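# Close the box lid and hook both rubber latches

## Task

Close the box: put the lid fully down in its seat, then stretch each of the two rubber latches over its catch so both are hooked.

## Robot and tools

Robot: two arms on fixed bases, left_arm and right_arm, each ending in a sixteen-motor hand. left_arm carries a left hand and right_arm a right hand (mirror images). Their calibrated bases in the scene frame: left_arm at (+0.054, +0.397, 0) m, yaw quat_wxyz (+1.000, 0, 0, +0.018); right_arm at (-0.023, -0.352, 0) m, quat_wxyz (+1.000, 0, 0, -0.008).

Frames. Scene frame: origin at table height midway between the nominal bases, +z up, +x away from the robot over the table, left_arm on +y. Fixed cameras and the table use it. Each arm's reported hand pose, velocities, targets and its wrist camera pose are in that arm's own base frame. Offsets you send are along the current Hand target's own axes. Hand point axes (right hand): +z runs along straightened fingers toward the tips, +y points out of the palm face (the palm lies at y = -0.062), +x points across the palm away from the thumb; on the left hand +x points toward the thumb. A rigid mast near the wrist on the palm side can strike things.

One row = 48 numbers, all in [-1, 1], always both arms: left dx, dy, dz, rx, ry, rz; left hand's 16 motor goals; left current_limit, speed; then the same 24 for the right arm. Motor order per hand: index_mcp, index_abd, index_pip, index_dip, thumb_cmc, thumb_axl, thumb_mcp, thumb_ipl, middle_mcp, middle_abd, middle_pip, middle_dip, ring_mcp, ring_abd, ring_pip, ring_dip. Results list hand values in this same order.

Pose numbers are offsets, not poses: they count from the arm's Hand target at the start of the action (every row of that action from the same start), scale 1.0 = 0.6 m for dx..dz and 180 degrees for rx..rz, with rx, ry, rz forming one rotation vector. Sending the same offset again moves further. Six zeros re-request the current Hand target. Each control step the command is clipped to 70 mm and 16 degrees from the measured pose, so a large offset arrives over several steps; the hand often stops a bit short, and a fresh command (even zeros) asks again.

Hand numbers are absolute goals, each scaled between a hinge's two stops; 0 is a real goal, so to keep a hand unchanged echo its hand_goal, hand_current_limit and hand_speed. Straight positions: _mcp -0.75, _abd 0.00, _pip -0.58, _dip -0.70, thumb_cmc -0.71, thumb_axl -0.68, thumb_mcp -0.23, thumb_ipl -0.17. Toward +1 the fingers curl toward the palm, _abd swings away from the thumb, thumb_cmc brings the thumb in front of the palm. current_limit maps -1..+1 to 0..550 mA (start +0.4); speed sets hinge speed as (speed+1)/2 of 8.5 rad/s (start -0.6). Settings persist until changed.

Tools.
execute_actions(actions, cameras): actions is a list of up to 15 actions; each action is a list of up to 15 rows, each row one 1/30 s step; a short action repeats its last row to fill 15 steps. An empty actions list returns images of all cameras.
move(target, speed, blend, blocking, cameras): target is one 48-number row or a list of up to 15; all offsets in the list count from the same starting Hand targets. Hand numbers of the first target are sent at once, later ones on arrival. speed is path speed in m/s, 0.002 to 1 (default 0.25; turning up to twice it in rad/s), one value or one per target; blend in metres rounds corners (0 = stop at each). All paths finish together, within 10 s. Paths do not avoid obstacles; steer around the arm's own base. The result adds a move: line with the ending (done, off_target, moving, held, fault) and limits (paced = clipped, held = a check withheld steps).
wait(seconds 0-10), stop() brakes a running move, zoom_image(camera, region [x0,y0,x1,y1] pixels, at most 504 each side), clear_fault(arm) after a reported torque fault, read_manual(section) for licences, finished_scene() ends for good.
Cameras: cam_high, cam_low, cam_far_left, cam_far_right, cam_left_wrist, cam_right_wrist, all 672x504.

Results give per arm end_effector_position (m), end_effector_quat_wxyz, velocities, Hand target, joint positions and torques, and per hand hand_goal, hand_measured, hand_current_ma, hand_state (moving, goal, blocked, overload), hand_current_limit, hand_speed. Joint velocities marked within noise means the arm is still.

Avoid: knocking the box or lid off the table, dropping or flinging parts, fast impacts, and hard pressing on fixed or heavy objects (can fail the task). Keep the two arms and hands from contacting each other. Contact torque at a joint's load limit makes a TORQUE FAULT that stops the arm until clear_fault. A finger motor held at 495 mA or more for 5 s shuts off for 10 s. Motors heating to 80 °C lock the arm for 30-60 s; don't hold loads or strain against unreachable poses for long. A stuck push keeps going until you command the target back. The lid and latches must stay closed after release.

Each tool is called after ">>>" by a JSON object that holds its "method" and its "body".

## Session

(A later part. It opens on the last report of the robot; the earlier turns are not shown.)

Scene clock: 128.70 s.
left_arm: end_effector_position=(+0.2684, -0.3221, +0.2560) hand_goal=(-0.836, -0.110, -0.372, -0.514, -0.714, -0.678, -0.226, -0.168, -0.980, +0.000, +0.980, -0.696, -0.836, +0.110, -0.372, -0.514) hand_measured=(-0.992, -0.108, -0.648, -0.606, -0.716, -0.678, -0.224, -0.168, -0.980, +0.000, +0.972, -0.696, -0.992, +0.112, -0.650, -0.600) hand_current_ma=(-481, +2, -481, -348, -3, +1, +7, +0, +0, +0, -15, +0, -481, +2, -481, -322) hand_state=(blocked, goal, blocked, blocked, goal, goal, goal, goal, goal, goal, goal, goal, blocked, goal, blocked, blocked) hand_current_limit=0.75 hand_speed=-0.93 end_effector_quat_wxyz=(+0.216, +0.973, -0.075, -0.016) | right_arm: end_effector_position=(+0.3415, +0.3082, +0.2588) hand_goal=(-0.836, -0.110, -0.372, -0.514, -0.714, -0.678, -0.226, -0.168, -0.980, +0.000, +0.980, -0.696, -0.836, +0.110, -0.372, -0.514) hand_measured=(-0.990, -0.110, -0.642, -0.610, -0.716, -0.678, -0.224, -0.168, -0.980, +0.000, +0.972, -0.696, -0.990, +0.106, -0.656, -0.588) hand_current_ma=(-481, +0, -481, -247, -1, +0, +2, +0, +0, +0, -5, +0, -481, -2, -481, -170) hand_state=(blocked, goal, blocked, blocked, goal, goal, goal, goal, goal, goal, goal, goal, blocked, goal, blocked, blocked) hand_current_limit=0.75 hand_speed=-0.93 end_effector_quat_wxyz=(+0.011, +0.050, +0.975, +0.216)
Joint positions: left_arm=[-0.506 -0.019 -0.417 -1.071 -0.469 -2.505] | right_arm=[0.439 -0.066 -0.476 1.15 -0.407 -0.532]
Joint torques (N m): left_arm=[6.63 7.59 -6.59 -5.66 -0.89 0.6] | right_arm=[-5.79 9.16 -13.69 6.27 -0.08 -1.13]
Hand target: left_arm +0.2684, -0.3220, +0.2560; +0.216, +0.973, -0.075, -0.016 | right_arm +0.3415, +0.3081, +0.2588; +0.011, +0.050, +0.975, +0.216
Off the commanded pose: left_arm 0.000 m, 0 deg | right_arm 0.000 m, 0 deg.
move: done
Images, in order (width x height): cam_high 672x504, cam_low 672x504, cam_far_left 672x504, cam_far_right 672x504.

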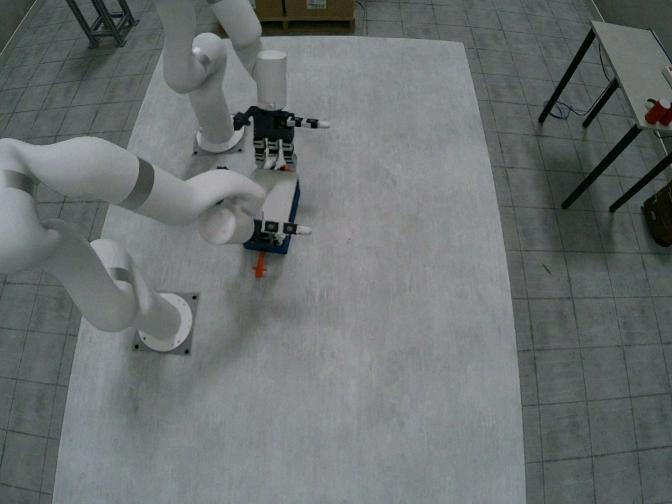

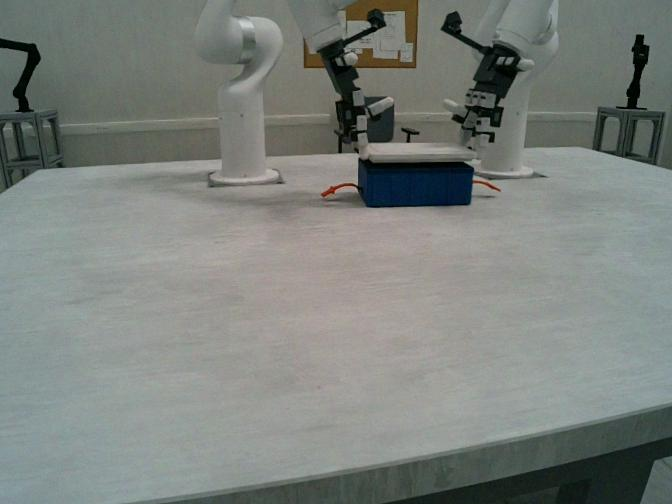

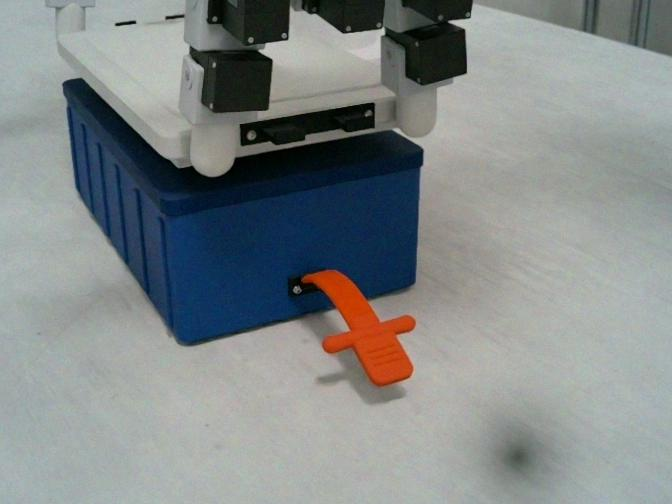

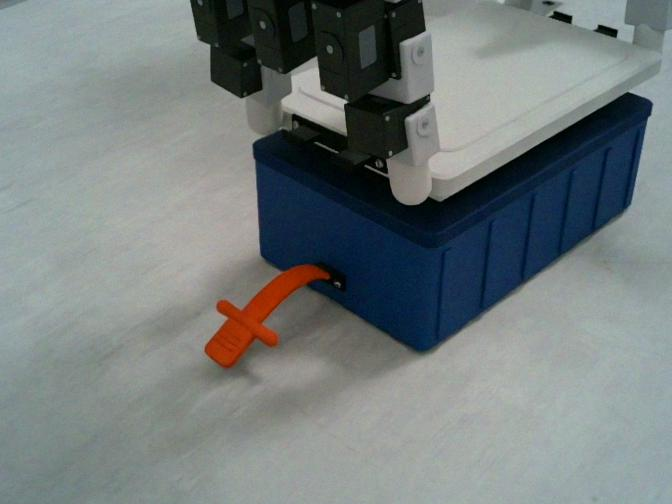

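>>> {"method": "move", "body": {"target": [[0.0122,0.0015,0.0007,0,-0.00141,0.00303,-0.836,-0.11,-0.372,-0.514,-0.714,-0.678,-0.226,-0.168,-0.98,0,0.98,-0.696,-0.836,0.11,-0.372,-0.514,0.75,-0.93, -0.01,-0.0015,-0.0007,0,-0.00141,0.00303,-0.836,-0.11,-0.372,-0.514,-0.714,-0.678,-0.226,-0.168,-0.98,0,0.98,-0.696,-0.836,0.11,-0.372,-0.514,0.75,-0.93],[0.0122,-0.007,0.0188,0,-0.00141,0.00303,-0.836,-0.11,-0.372,-0.514,-0.714,-0.678,-0.226,-0.168,-0.98,0,0.98,-0.696,-0.836,0.11,-0.372,-0.514,0.75,-0.93, -0.01,-0.01,0.0175,0,-0.00141,0.00303,-0.836,-0.11,-0.372,-0.514,-0.714,-0.678,-0.226,-0.168,-0.98,0,0.98,-0.696,-0.836,0.11,-0.372,-0.514,0.75,-0.93]], "speed": 0.04, "cameras": ["cam_high","cam_low","cam_far_left","cam_far_right"]}}

>>> {"method": "zoom_image", "body": {"camera": "cam_far_left", "region": [50, 70, 290, 250]}}

>>> {"method": "zoom_image", "body": {"camera": "cam_far_left", "region": [240, 80, 450, 240]}}

>>> {"method": "zoom_image", "body": {"camera": "cam_far_right", "region": [380, 80, 672, 280]}}

>>> {"method": "zoom_image", "body": {"camera": "cam_far_right", "region": [240, 80, 460, 260]}}

>>> {"method": "zoom_image", "body": {"camera": "cam_low", "region": [345, 130, 485, 220]}}

Scene clock: 141.43 s.
left_arm: end_effector_position=(+0.2755, -0.3241, +0.2440) hand_goal=(-0.836, -0.110, -0.372, -0.514, -0.714, -0.678, -0.226, -0.168, -0.980, +0.000, +0.980, -0.696, -0.836, +0.110, -0.372, -0.514) hand_measured=(-0.992, -0.108, -0.648, -0.606, -0.716, -0.678, -0.224, -0.168, -0.980, +0.000, +0.972, -0.696, -0.992, +0.112, -0.650, -0.600) hand_current_ma=(-481, +2, -481, -348, -3, +1, +7, +0, +0, +0, -15, +0, -481, +1, -481, -322) hand_state=(blocked, goal, blocked, blocked, goal, goal, goal, goal, goal, goal, goal, goal, blocked, goal, blocked, blocked) hand_current_limit=0.75 hand_speed=-0.93 end_effector_quat_wxyz=(+0.216, +0.973, -0.080, -0.018) | right_arm: end_effector_position=(+0.3474, +0.3065, +0.2467) hand_goal=(-0.836, -0.110, -0.372, -0.514, -0.714, -0.678, -0.226, -0.168, -0.980, +0.000, +0.980, -0.696, -0.836, +0.110, -0.372, -0.514) hand_measured=(-0.990, -0.110, -0.642, -0.610, -0.716, -0.678, -0.224, -0.168, -0.980, +0.000, +0.972, -0.696, -0.990, +0.106, -0.656, -0.588) hand_current_ma=(-481, +0, -481, -247, -1, +0, +2, +0, +0, +0, -5, +0, -481, -1, -481, -170) hand_state=(blocked, goal, blocked, blocked, goal, goal, goal, goal, goal, goal, goal, goal, blocked, goal, blocked, blocked) hand_current_limit=0.75 hand_speed=-0.93 end_effector_quat_wxyz=(+0.012, +0.055, +0.975, +0.216)
Joint positions: left_arm=[-0.498 -0.074 -0.435 -1.126 -0.458 -2.425] | right_arm=[0.43 -0.105 -0.479 1.229 -0.394 -0.616]
Joint torques (N m): left_arm=[4.09 9.5 -6 -5.45 -0.99 0.63] | right_arm=[-1.2 9.74 -13.02 5.16 -0.24 -1.09]
Hand target: left_arm +0.2755, -0.3241, +0.2440; +0.216, +0.973, -0.080, -0.018 | right_arm +0.3474, +0.3065, +0.2467; +0.012, +0.055, +0.975, +0.216
Off the commanded pose: left_arm 0.000 m, 0 deg | right_arm 0.000 m, 0 deg.
move: done
Images, in order (width x height): cam_high 672x504, cam_low 672x504, cam_far_left 672x504, cam_far_right 672x504.

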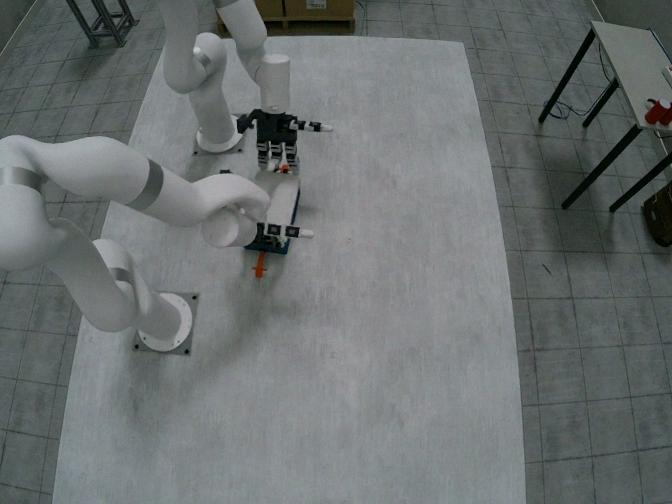

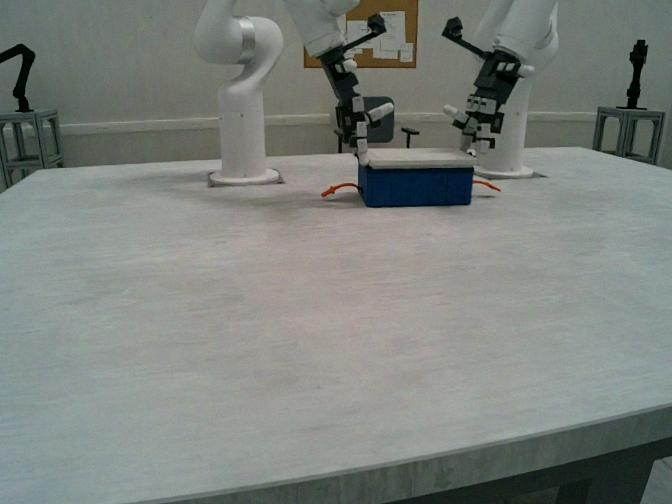

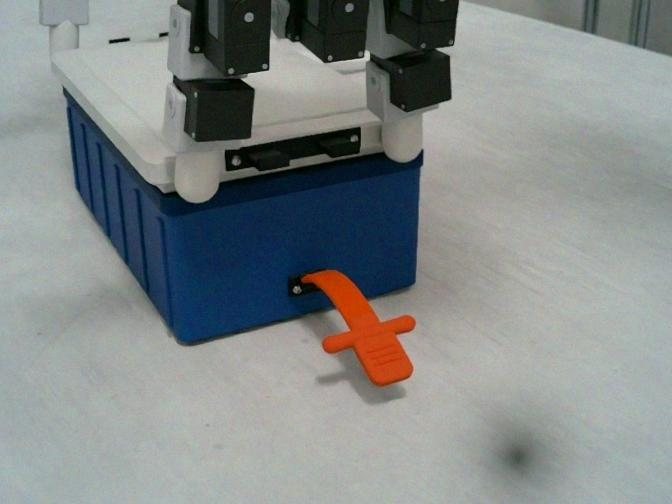

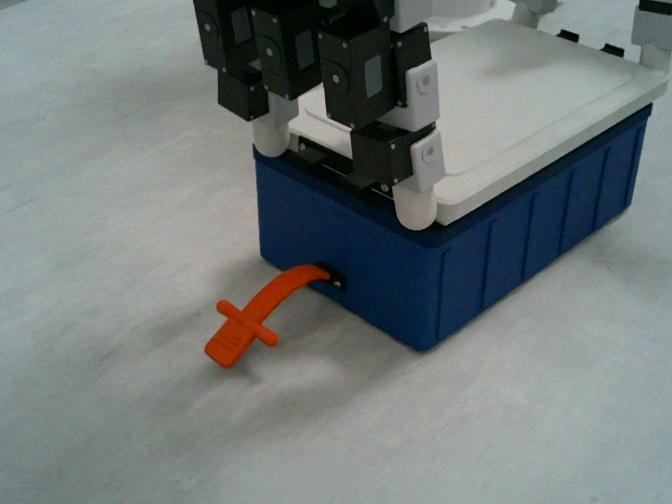

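Scaled by 2.100 from the camera's 672x504 image, which has a finer 960x720 frame.

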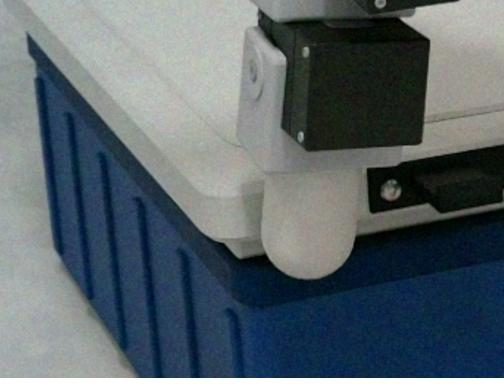

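Scaled by 2.400 from the camera's 672x504 image, which has a finer 960x720 frame.

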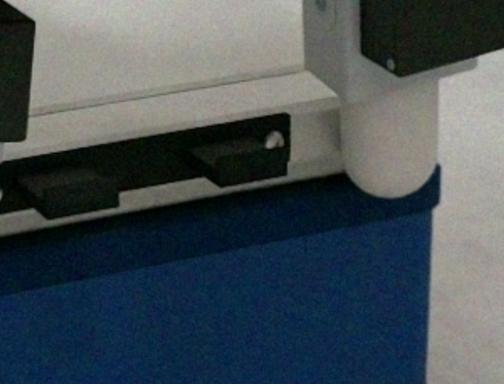

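Scaled by 1.726 from the camera's 672x504 image, which has a finer 960x720 frame.

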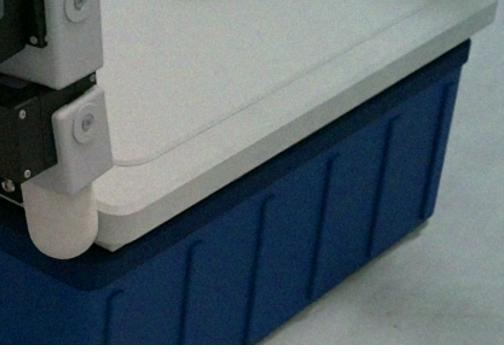

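Scaled by 2.291 from the camera's 672x504 image, which has a finer 960x720 frame.

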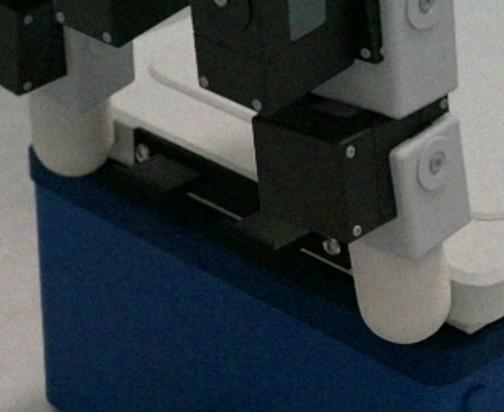

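Scaled by 3.600 from the camera's 672x504 image, which has a finer 960x720 frame.

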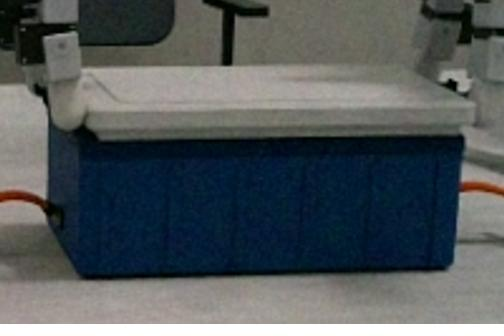

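>>> {"method": "move", "body": {"target": [-0.0023,-0.0049,0.0124,0,0.00105,-0.00225,-0.836,-0.11,-0.372,-0.514,-0.714,-0.678,-0.226,-0.168,-0.98,0,0.98,-0.696,-0.836,0.11,-0.372,-0.514,0.75,-0.93, 0.0006,-0.0063,0.0118,0,0.00105,-0.00225,-0.836,-0.11,-0.372,-0.514,-0.714,-0.678,-0.226,-0.168,-0.98,0,0.98,-0.696,-0.836,0.11,-0.372,-0.514,0.75,-0.93], "speed": 0.02, "cameras": ["cam_high","cam_low","cam_far_left","cam_far_right"]}}

>>> {"method": "zoom_image", "body": {"camera": "cam_far_left", "region": [50, 70, 290, 250]}}

>>> {"method": "zoom_image", "body": {"camera": "cam_far_left", "region": [240, 80, 450, 240]}}

>>> {"method": "zoom_image", "body": {"camera": "cam_far_right", "region": [380, 80, 672, 280]}}

>>> {"method": "zoom_image", "body": {"camera": "cam_far_right", "region": [240, 80, 460, 260]}}

>>> {"method": "zoom_image", "body": {"camera": "cam_low", "region": [345, 130, 485, 220]}}

Scene clock: 147.80 s.
left_arm: end_effector_position=(+0.2741, -0.3244, +0.2360) hand_goal=(-0.836, -0.110, -0.372, -0.514, -0.714, -0.678, -0.226, -0.168, -0.980, +0.000, +0.980, -0.696, -0.836, +0.110, -0.372, -0.514) hand_measured=(-0.992, -0.118, -0.648, -0.598, -0.716, -0.678, -0.224, -0.168, -0.980, +0.000, +0.972, -0.696, -0.992, +0.110, -0.650, -0.600) hand_current_ma=(-481, -15, -481, -316, -3, +1, +7, +0, +0, +0, -15, +0, -481, +0, -481, -322) hand_state=(blocked, goal, blocked, blocked, goal, goal, goal, goal, goal, goal, goal, goal, blocked, goal, blocked, blocked) hand_current_limit=0.75 hand_speed=-0.93 end_effector_quat_wxyz=(+0.216, +0.973, -0.076, -0.017) | right_arm: end_effector_position=(+0.3470, +0.3061, +0.2387) hand_goal=(-0.836, -0.110, -0.372, -0.514, -0.714, -0.678, -0.226, -0.168, -0.980, +0.000, +0.980, -0.696, -0.836, +0.110, -0.372, -0.514) hand_measured=(-0.990, -0.110, -0.642, -0.610, -0.716, -0.678, -0.224, -0.168, -0.980, +0.000, +0.972, -0.696, -0.990, +0.114, -0.656, -0.580) hand_current_ma=(-481, +0, -481, -247, -1, +0, +2, +0, +0, +0, -5, +0, -481, +2, -481, -140) hand_state=(blocked, goal, blocked, blocked, goal, goal, goal, goal, goal, goal, goal, goal, blocked, goal, blocked, blocked) hand_current_limit=0.75 hand_speed=-0.93 end_effector_quat_wxyz=(+0.011, +0.052, +0.975, +0.216)
Joint positions: left_arm=[-0.503 -0.091 -0.426 -1.184 -0.444 -2.374] | right_arm=[0.427 -0.127 -0.478 1.277 -0.39 -0.679]
Joint torques (N m): left_arm=[-11.86 7.36 -4.77 -5.92 -1.08 0.54] | right_arm=[-5.09 7.42 -11.31 5.15 0.05 -1.08]
Hand target: left_arm +0.2741, -0.3244, +0.2360; +0.216, +0.973, -0.076, -0.017 | right_arm +0.3470, +0.3061, +0.2387; +0.011, +0.052, +0.975, +0.216
Off the commanded pose: left_arm 0.000 m, 0 deg | right_arm 0.000 m, 0 deg.
move: done
Images, in order (width x height): cam_high 672x504, cam_low 672x504, cam_far_left 672x504, cam_far_right 672x504.

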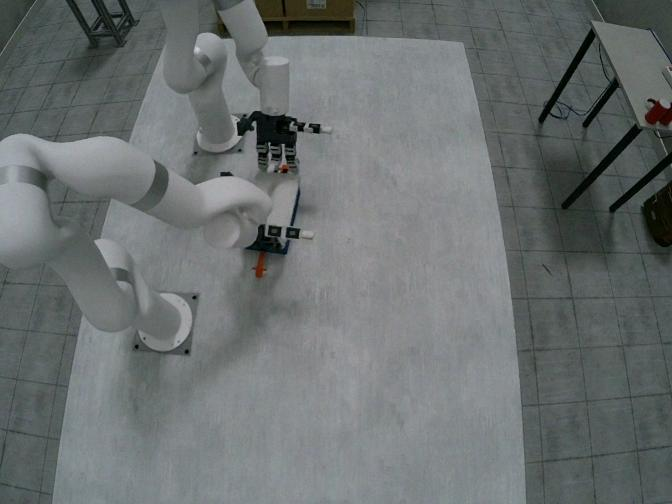

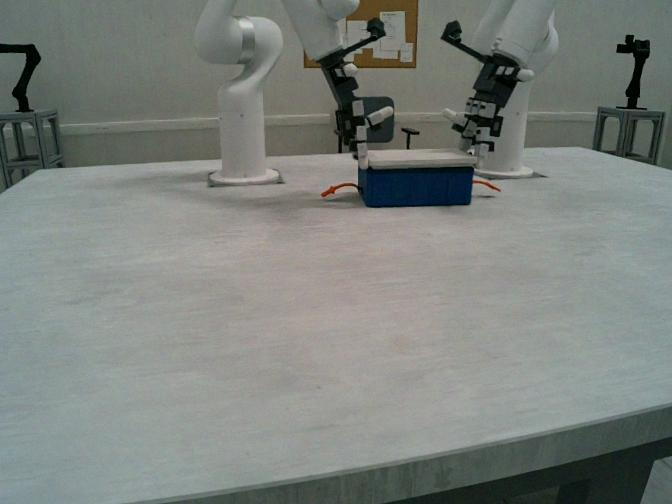

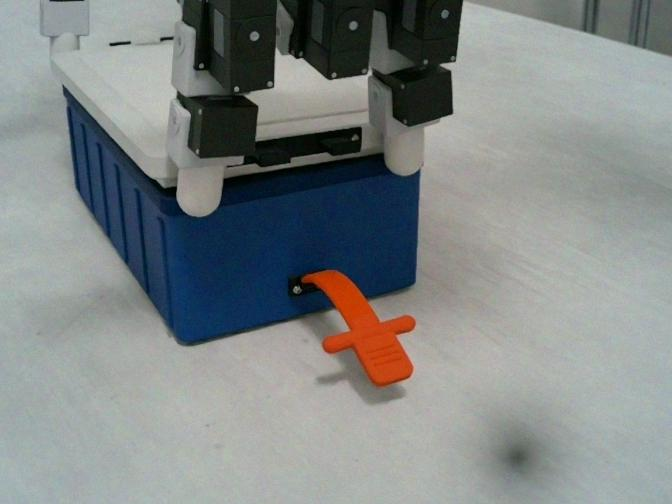

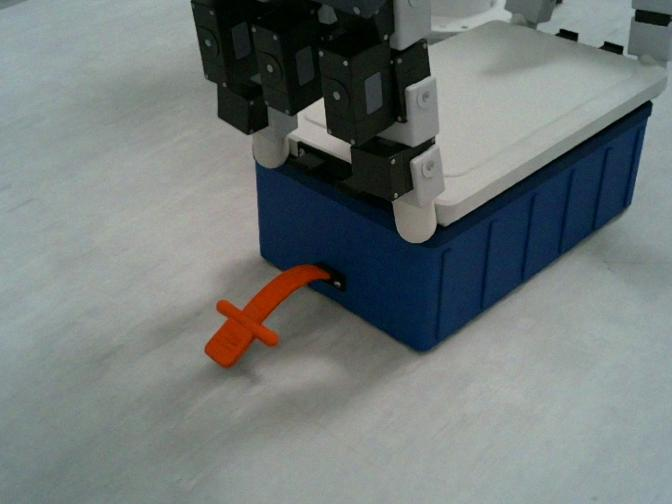

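Scaled by 2.100 from the camera's 672x504 image, which has a finer 960x720 frame.

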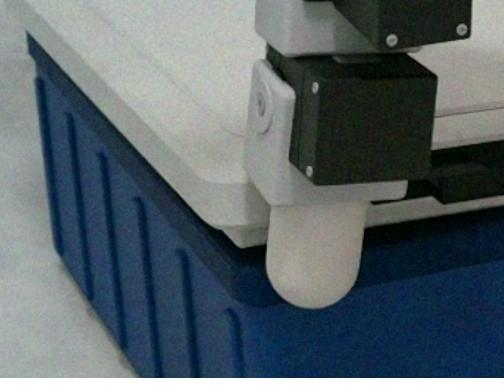

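Scaled by 2.400 from the camera's 672x504 image, which has a finer 960x720 frame.

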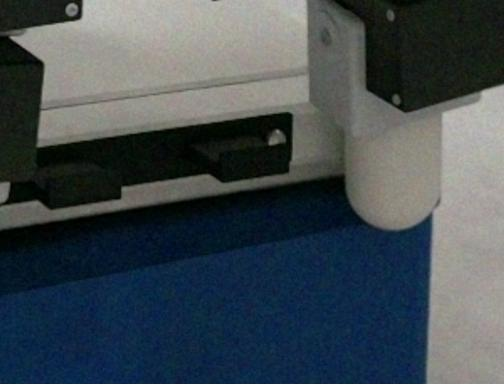

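Scaled by 1.726 from the camera's 672x504 image, which has a finer 960x720 frame.

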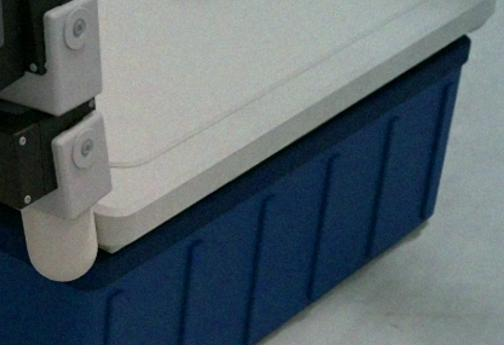

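Scaled by 2.291 from the camera's 672x504 image, which has a finer 960x720 frame.

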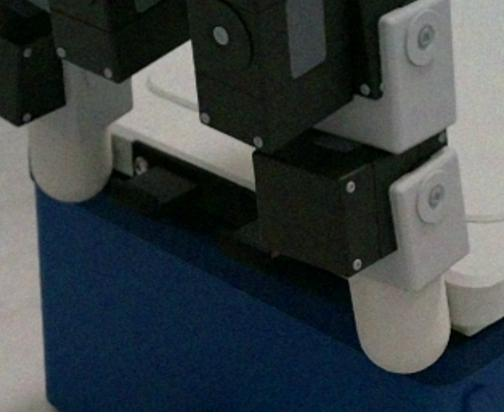

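Scaled by 3.600 from the camera's 672x504 image, which has a finer 960x720 frame.

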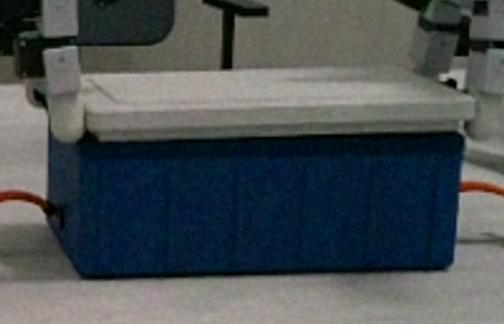

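>>> {"method": "zoom_image", "body": {"camera": "cam_far_left", "region": [140, 150, 200, 220]}}

>>> {"method": "zoom_image", "body": {"camera": "cam_far_left", "region": [215, 130, 305, 220]}}

>>> {"method": "zoom_image", "body": {"camera": "cam_far_left", "region": [290, 110, 400, 200]}}

>>> {"method": "zoom_image", "body": {"camera": "cam_far_right", "region": [420, 180, 500, 260]}}

>>> {"method": "zoom_image", "body": {"camera": "cam_far_right", "region": [560, 60, 672, 150]}}

Scaled by 7.200 from the camera's 672x504 image, which has a finer 960x720 frame.

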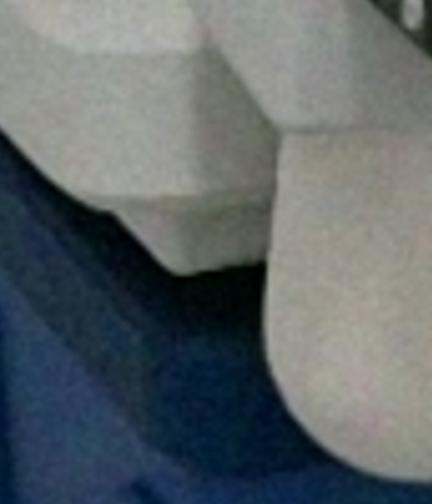

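Scaled by 5.600 from the camera's 672x504 image, which has a finer 960x720 frame.

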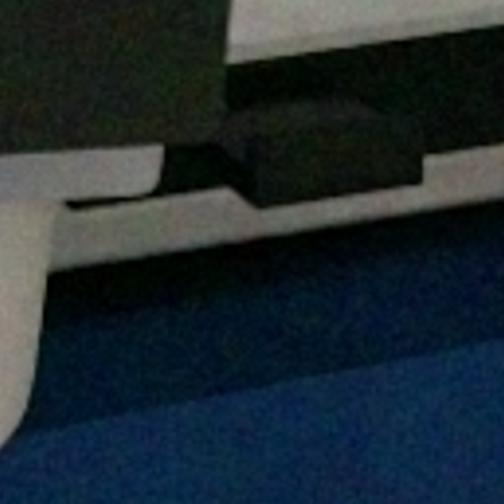

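Scaled by 4.582 from the camera's 672x504 image, which has a finer 960x720 frame.

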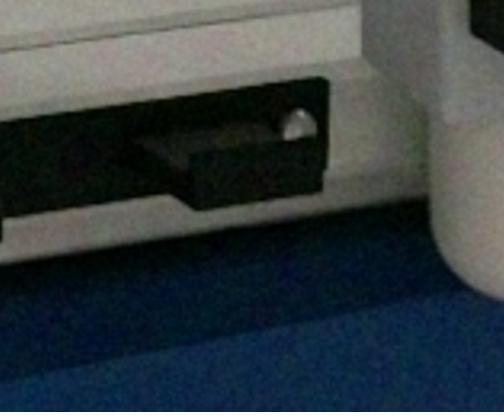

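Scaled by 6.300 from the camera's 672x504 image, which has a finer 960x720 frame.

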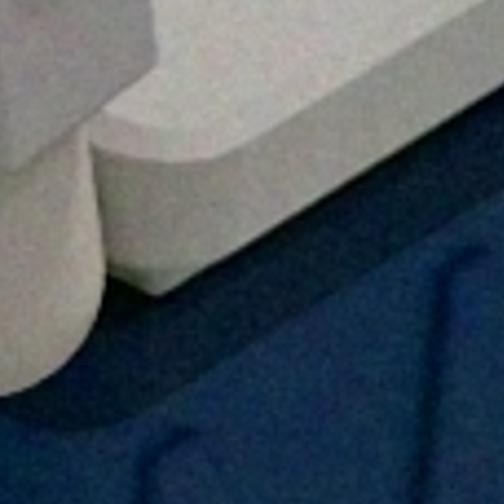

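Scaled by 4.500 from the camera's 672x504 image, which has a finer 960x720 frame.

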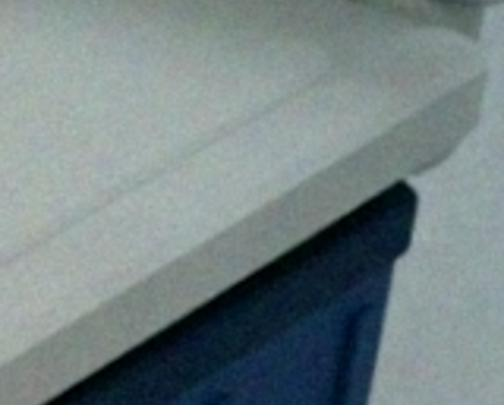

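>>> {"method": "zoom_image", "body": {"camera": "cam_far_left", "region": [30, 30, 120, 120]}}

>>> {"method": "zoom_image", "body": {"camera": "cam_high", "region": [240, 160, 320, 260]}}

>>> {"method": "zoom_image", "body": {"camera": "cam_low", "region": [350, 140, 420, 215]}}

>>> {"method": "zoom_image", "body": {"camera": "cam_low", "region": [420, 140, 490, 215]}}

Scaled by 5.600 from the camera's 672x504 image, which has a finer 960x720 frame.

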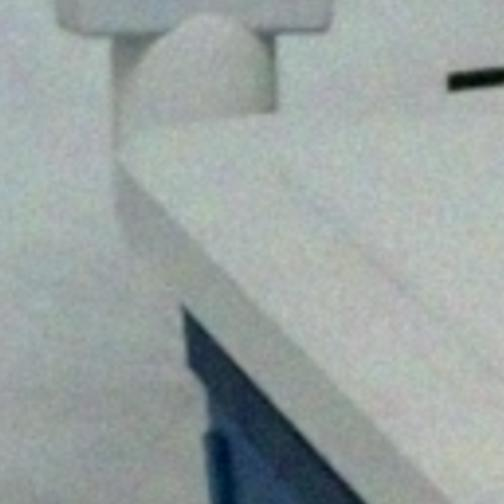

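Scaled by 5.040 from the camera's 672x504 image, which has a finer 960x720 frame.

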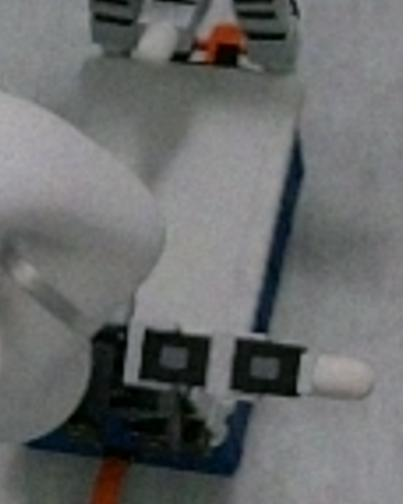

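Scaled by 6.720 from the camera's 672x504 image, which has a finer 960x720 frame.

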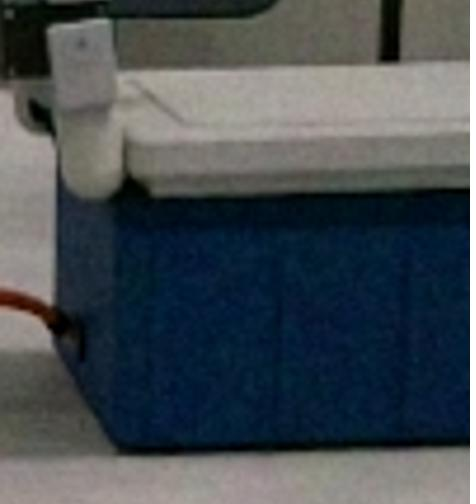

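Scaled by 6.720 from the camera's 672x504 image, which has a finer 960x720 frame.

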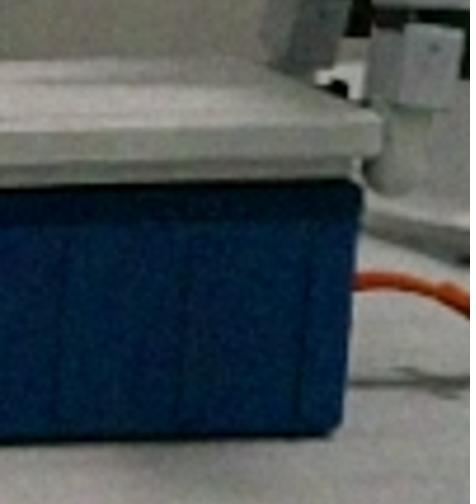

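>>> {"method": "move", "body": {"target": [-0.005,-0.0007,0.0015,0,0,0,-0.836,-0.11,-0.372,-0.514,-0.714,-0.678,-0.226,-0.168,-0.98,0,0.98,-0.696,-0.836,0.11,-0.372,-0.514,0.75,-0.93, 0.005,-0.0007,0.0015,0,0,0,-0.836,-0.11,-0.372,-0.514,-0.714,-0.678,-0.226,-0.168,-0.98,0,0.98,-0.696,-0.836,0.11,-0.372,-0.514,0.75,-0.93], "speed": 0.01, "cameras": ["cam_far_left","cam_far_right"]}}

>>> {"method": "zoom_image", "body": {"camera": "cam_far_left", "region": [50, 60, 290, 240]}}

>>> {"method": "zoom_image", "body": {"camera": "cam_far_left", "region": [240, 80, 450, 240]}}

>>> {"method": "zoom_image", "body": {"camera": "cam_far_right", "region": [560, 60, 672, 150]}}

Scene clock: 163.00 s.
left_arm: end_effector_position=(+0.2711, -0.3239, +0.2350) hand_goal=(-0.836, -0.110, -0.372, -0.514, -0.714, -0.678, -0.226, -0.168, -0.980, +0.000, +0.980, -0.696, -0.836, +0.110, -0.372, -0.514) hand_measured=(-0.992, -0.126, -0.648, -0.592, -0.716, -0.678, -0.224, -0.168, -0.980, +0.000, +0.972, -0.696, -0.992, +0.100, -0.650, -0.596) hand_current_ma=(-481, -34, -481, -287, -3, +1, +7, +0, +0, +0, -15, +0, -481, -21, -481, -305) hand_state=(blocked, goal, blocked, blocked, goal, goal, goal, goal, goal, goal, goal, goal, blocked, goal, blocked, blocked) hand_current_limit=0.75 hand_speed=-0.93 end_effector_quat_wxyz=(+0.216, +0.973, -0.076, -0.017) | right_arm: end_effector_position=(+0.3440, +0.3064, +0.2377) hand_goal=(-0.836, -0.110, -0.372, -0.514, -0.714, -0.678, -0.226, -0.168, -0.980, +0.000, +0.980, -0.696, -0.836, +0.110, -0.372, -0.514) hand_measured=(-0.990, -0.134, -0.642, -0.610, -0.716, -0.678, -0.224, -0.168, -0.980, +0.000, +0.972, -0.696, -0.990, +0.092, -0.656, -0.580) hand_current_ma=(-481, -24, -481, -247, -1, +0, +2, +0, +0, +0, -5, +0, -481, -17, -481, -140) hand_state=(blocked, blocked, blocked, blocked, goal, goal, goal, goal, goal, goal, goal, goal, blocked, goal, blocked, blocked) hand_current_limit=0.75 hand_speed=-0.93 end_effector_quat_wxyz=(+0.011, +0.052, +0.975, +0.216)
Joint positions: left_arm=[-0.506 -0.088 -0.419 -1.194 -0.441 -2.366] | right_arm=[0.432 -0.124 -0.471 1.29 -0.387 -0.687]
Joint torques (N m): left_arm=[-10.63 27.97 -5.3 -5.23 -0.84 0.6] | right_arm=[10.41 25.3 -10.89 5.48 -0.69 -0.9]
Hand target: left_arm +0.2711, -0.3239, +0.2350; +0.216, +0.973, -0.076, -0.017 | right_arm +0.3440, +0.3064, +0.2377; +0.011, +0.052, +0.975, +0.216
Off the commanded pose: left_arm 0.000 m, 0 deg | right_arm 0.000 m, 0 deg.
move: done
Images, in order (width x height): cam_far_left 672x504, cam_far_right 672x504.

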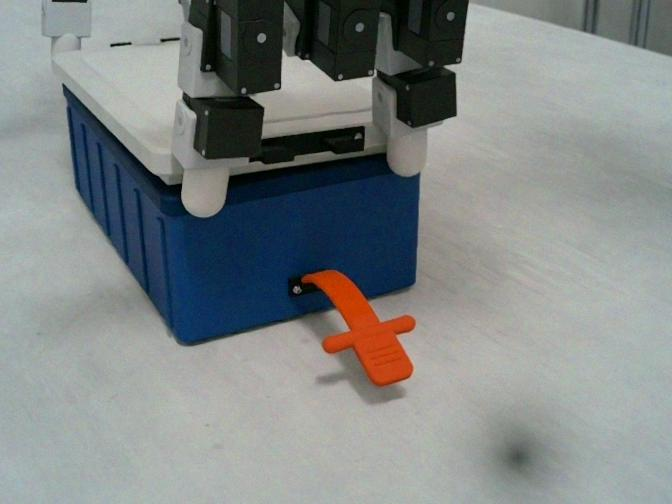

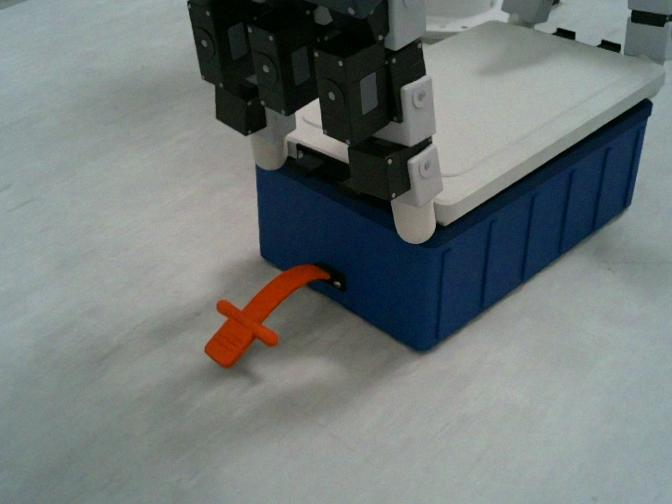

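Scaled by 2.100 from the camera's 672x504 image, which has a finer 960x720 frame.

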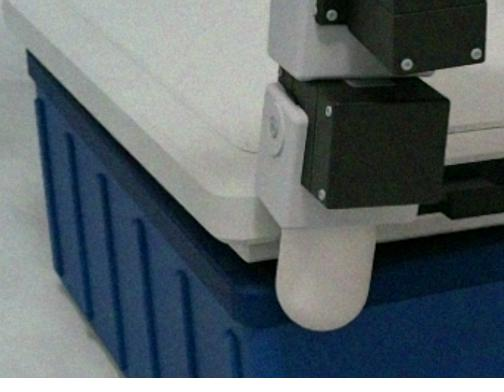

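Scaled by 2.400 from the camera's 672x504 image, which has a finer 960x720 frame.

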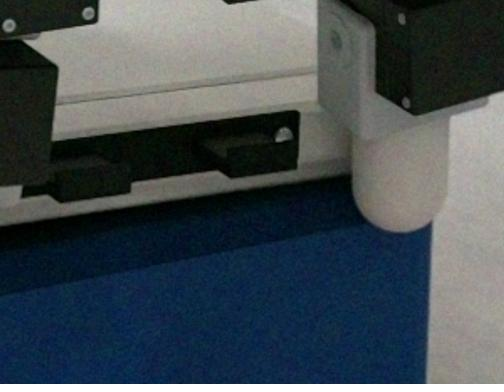

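Scaled by 4.500 from the camera's 672x504 image, which has a finer 960x720 frame.

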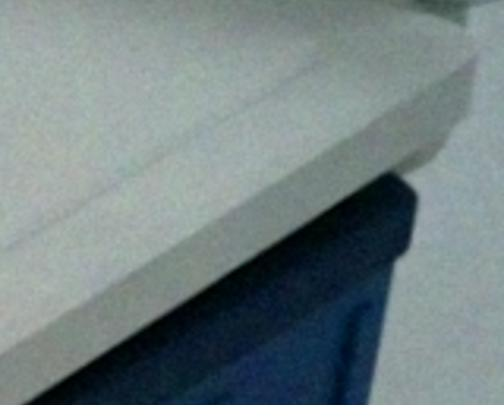

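>>> {"method": "move", "body": {"target": [-0.005,-0.0007,0.0015,0,0,0,-0.836,-0.11,-0.372,-0.514,-0.714,-0.678,-0.226,-0.168,-0.98,0,0.98,-0.696,-0.836,0.11,-0.372,-0.514,0.75,-0.93, 0.005,-0.0007,0.0015,0,0,0,-0.836,-0.11,-0.372,-0.514,-0.714,-0.678,-0.226,-0.168,-0.98,0,0.98,-0.696,-0.836,0.11,-0.372,-0.514,0.75,-0.93], "speed": 0.01, "cameras": ["cam_far_left","cam_far_right","cam_low"]}}

>>> {"method": "zoom_image", "body": {"camera": "cam_far_left", "region": [50, 60, 290, 240]}}

>>> {"method": "zoom_image", "body": {"camera": "cam_far_left", "region": [30, 30, 120, 120]}}

>>> {"method": "zoom_image", "body": {"camera": "cam_far_right", "region": [560, 60, 672, 150]}}

>>> {"method": "zoom_image", "body": {"camera": "cam_low", "region": [345, 130, 485, 220]}}

Scene clock: 165.47 s.
left_arm: end_effector_position=(+0.2681, -0.3234, +0.2340) hand_goal=(-0.836, -0.110, -0.372, -0.514, -0.714, -0.678, -0.226, -0.168, -0.980, +0.000, +0.980, -0.696, -0.836, +0.110, -0.372, -0.514) hand_measured=(-0.992, -0.124, -0.648, -0.590, -0.716, -0.678, -0.224, -0.168, -0.980, +0.000, +0.972, -0.696, -0.992, +0.100, -0.650, -0.596) hand_current_ma=(-481, -31, -481, -276, -3, +1, +7, +0, +0, +0, -15, +0, -481, -20, -481, -305) hand_state=(blocked, goal, blocked, blocked, goal, goal, goal, goal, goal, goal, goal, goal, blocked, goal, blocked, blocked) hand_current_limit=0.75 hand_speed=-0.93 end_effector_quat_wxyz=(+0.216, +0.973, -0.076, -0.017) | right_arm: end_effector_position=(+0.3410, +0.3067, +0.2367) hand_goal=(-0.836, -0.110, -0.372, -0.514, -0.714, -0.678, -0.226, -0.168, -0.980, +0.000, +0.980, -0.696, -0.836, +0.110, -0.372, -0.514) hand_measured=(-0.990, -0.134, -0.642, -0.610, -0.716, -0.678, -0.224, -0.168, -0.980, +0.000, +0.972, -0.696, -0.990, +0.090, -0.656, -0.580) hand_current_ma=(-481, -26, -481, -247, -1, +0, +2, +0, +0, +0, -5, +0, -481, -20, -481, -140) hand_state=(blocked, blocked, blocked, blocked, goal, goal, goal, goal, goal, goal, goal, goal, blocked, blocked, blocked, blocked) hand_current_limit=0.75 hand_speed=-0.93 end_effector_quat_wxyz=(+0.011, +0.052, +0.975, +0.216)
Joint positions: left_arm=[-0.509 -0.084 -0.411 -1.204 -0.439 -2.358] | right_arm=[0.436 -0.121 -0.464 1.303 -0.385 -0.697]
Joint torques (N m): left_arm=[-10.07 26.38 -4.69 -4.98 -0.93 0.56] | right_arm=[10.7 25.28 -11.02 5.66 -0.77 -0.82]
Hand target: left_arm +0.2681, -0.3234, +0.2340; +0.216, +0.973, -0.076, -0.017 | right_arm +0.3410, +0.3067, +0.2367; +0.011, +0.052, +0.975, +0.216
Off the commanded pose: left_arm 0.000 m, 0 deg | right_arm 0.000 m, 0 deg.
move: done
Images, in order (width x height): cam_low 672x504, cam_far_left 672x504, cam_far_right 672x504.

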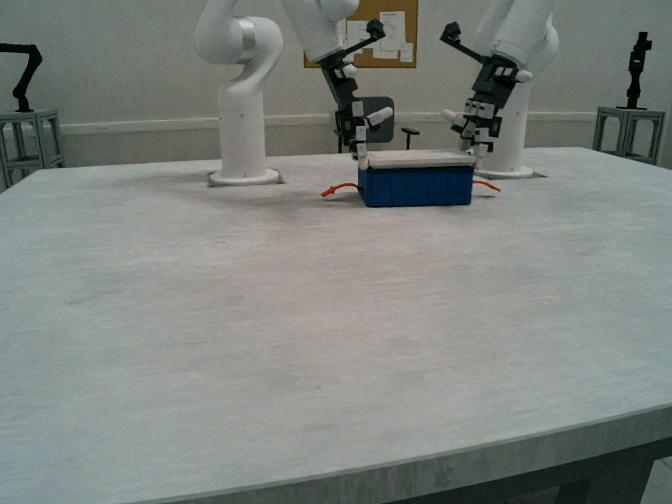

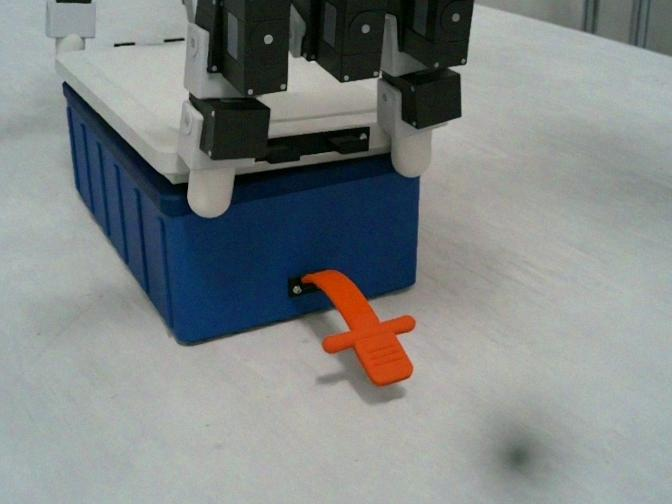

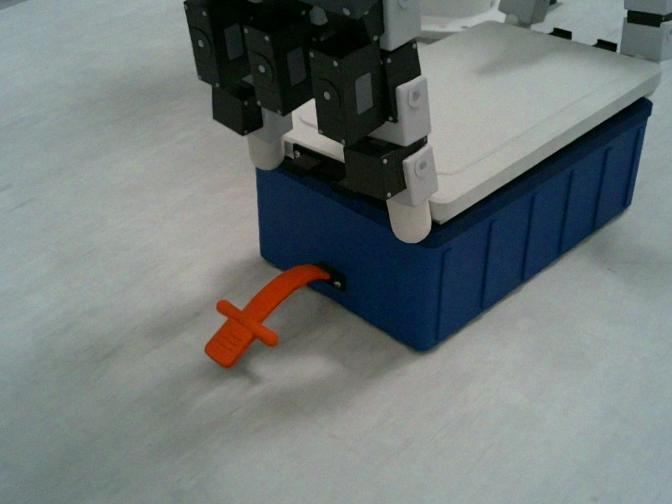

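Scaled by 2.100 from the camera's 672x504 image, which has a finer 960x720 frame.

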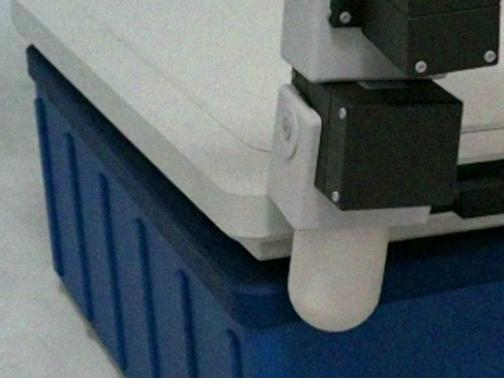

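Scaled by 5.600 from the camera's 672x504 image, which has a finer 960x720 frame.

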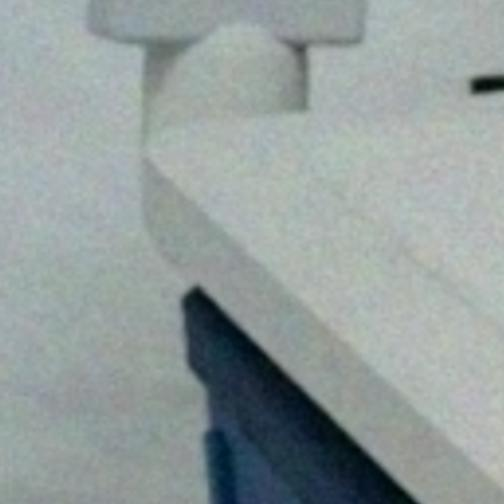

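Scaled by 4.500 from the camera's 672x504 image, which has a finer 960x720 frame.

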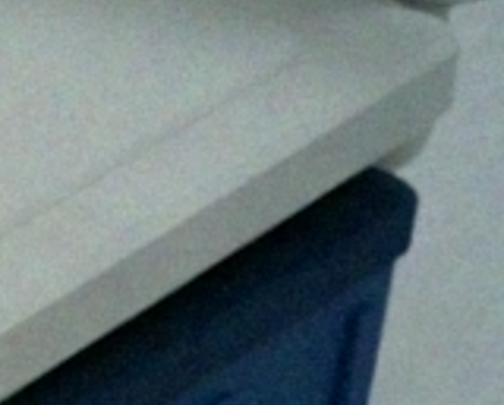

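Scaled by 3.600 from the camera's 672x504 image, which has a finer 960x720 frame.

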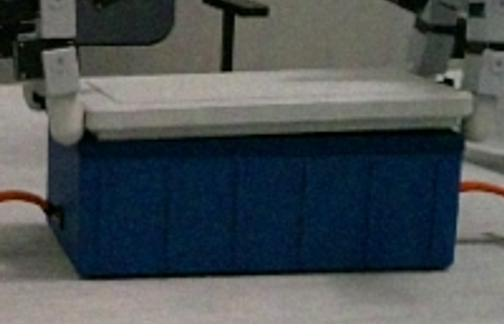

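>>> {"method": "zoom_image", "body": {"camera": "cam_low", "region": [350, 150, 400, 190]}}

>>> {"method": "zoom_image", "body": {"camera": "cam_low", "region": [440, 145, 490, 185]}}

>>> {"method": "zoom_image", "body": {"camera": "cam_far_left", "region": [140, 140, 220, 220]}}

>>> {"method": "zoom_image", "body": {"camera": "cam_far_right", "region": [410, 180, 490, 260]}}

Scaled by 10.080 from the camera's 672x504 image, which has a finer 960x720 frame.

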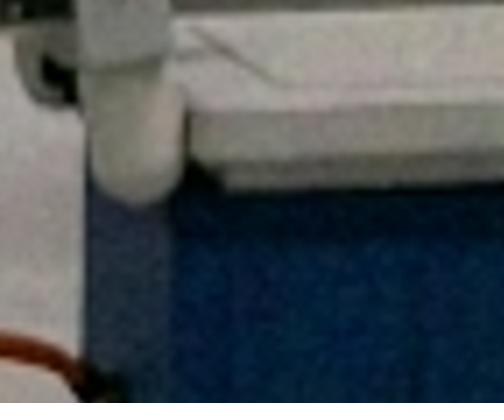

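Scaled by 10.080 from the camera's 672x504 image, which has a finer 960x720 frame.

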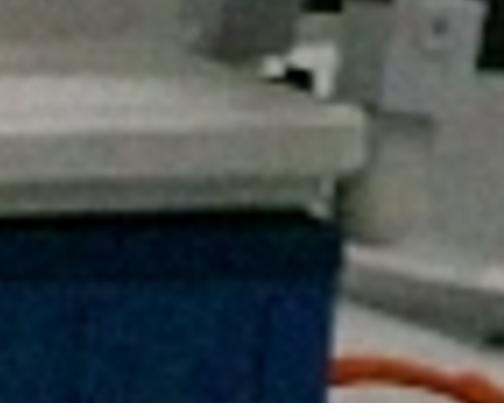

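Scaled by 6.300 from the camera's 672x504 image, which has a finer 960x720 frame.

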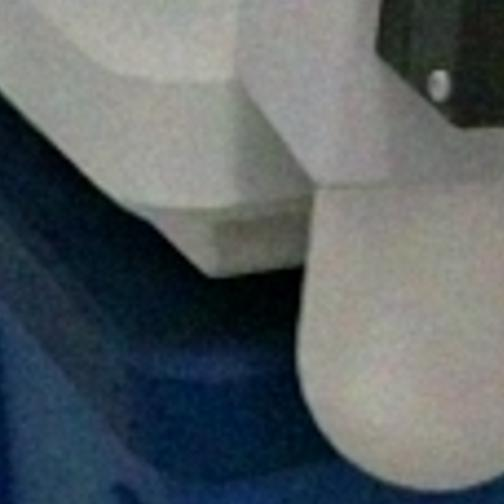

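Scaled by 6.300 from the camera's 672x504 image, which has a finer 960x720 frame.

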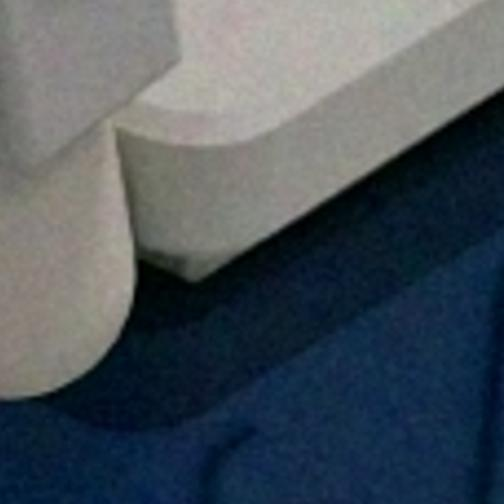

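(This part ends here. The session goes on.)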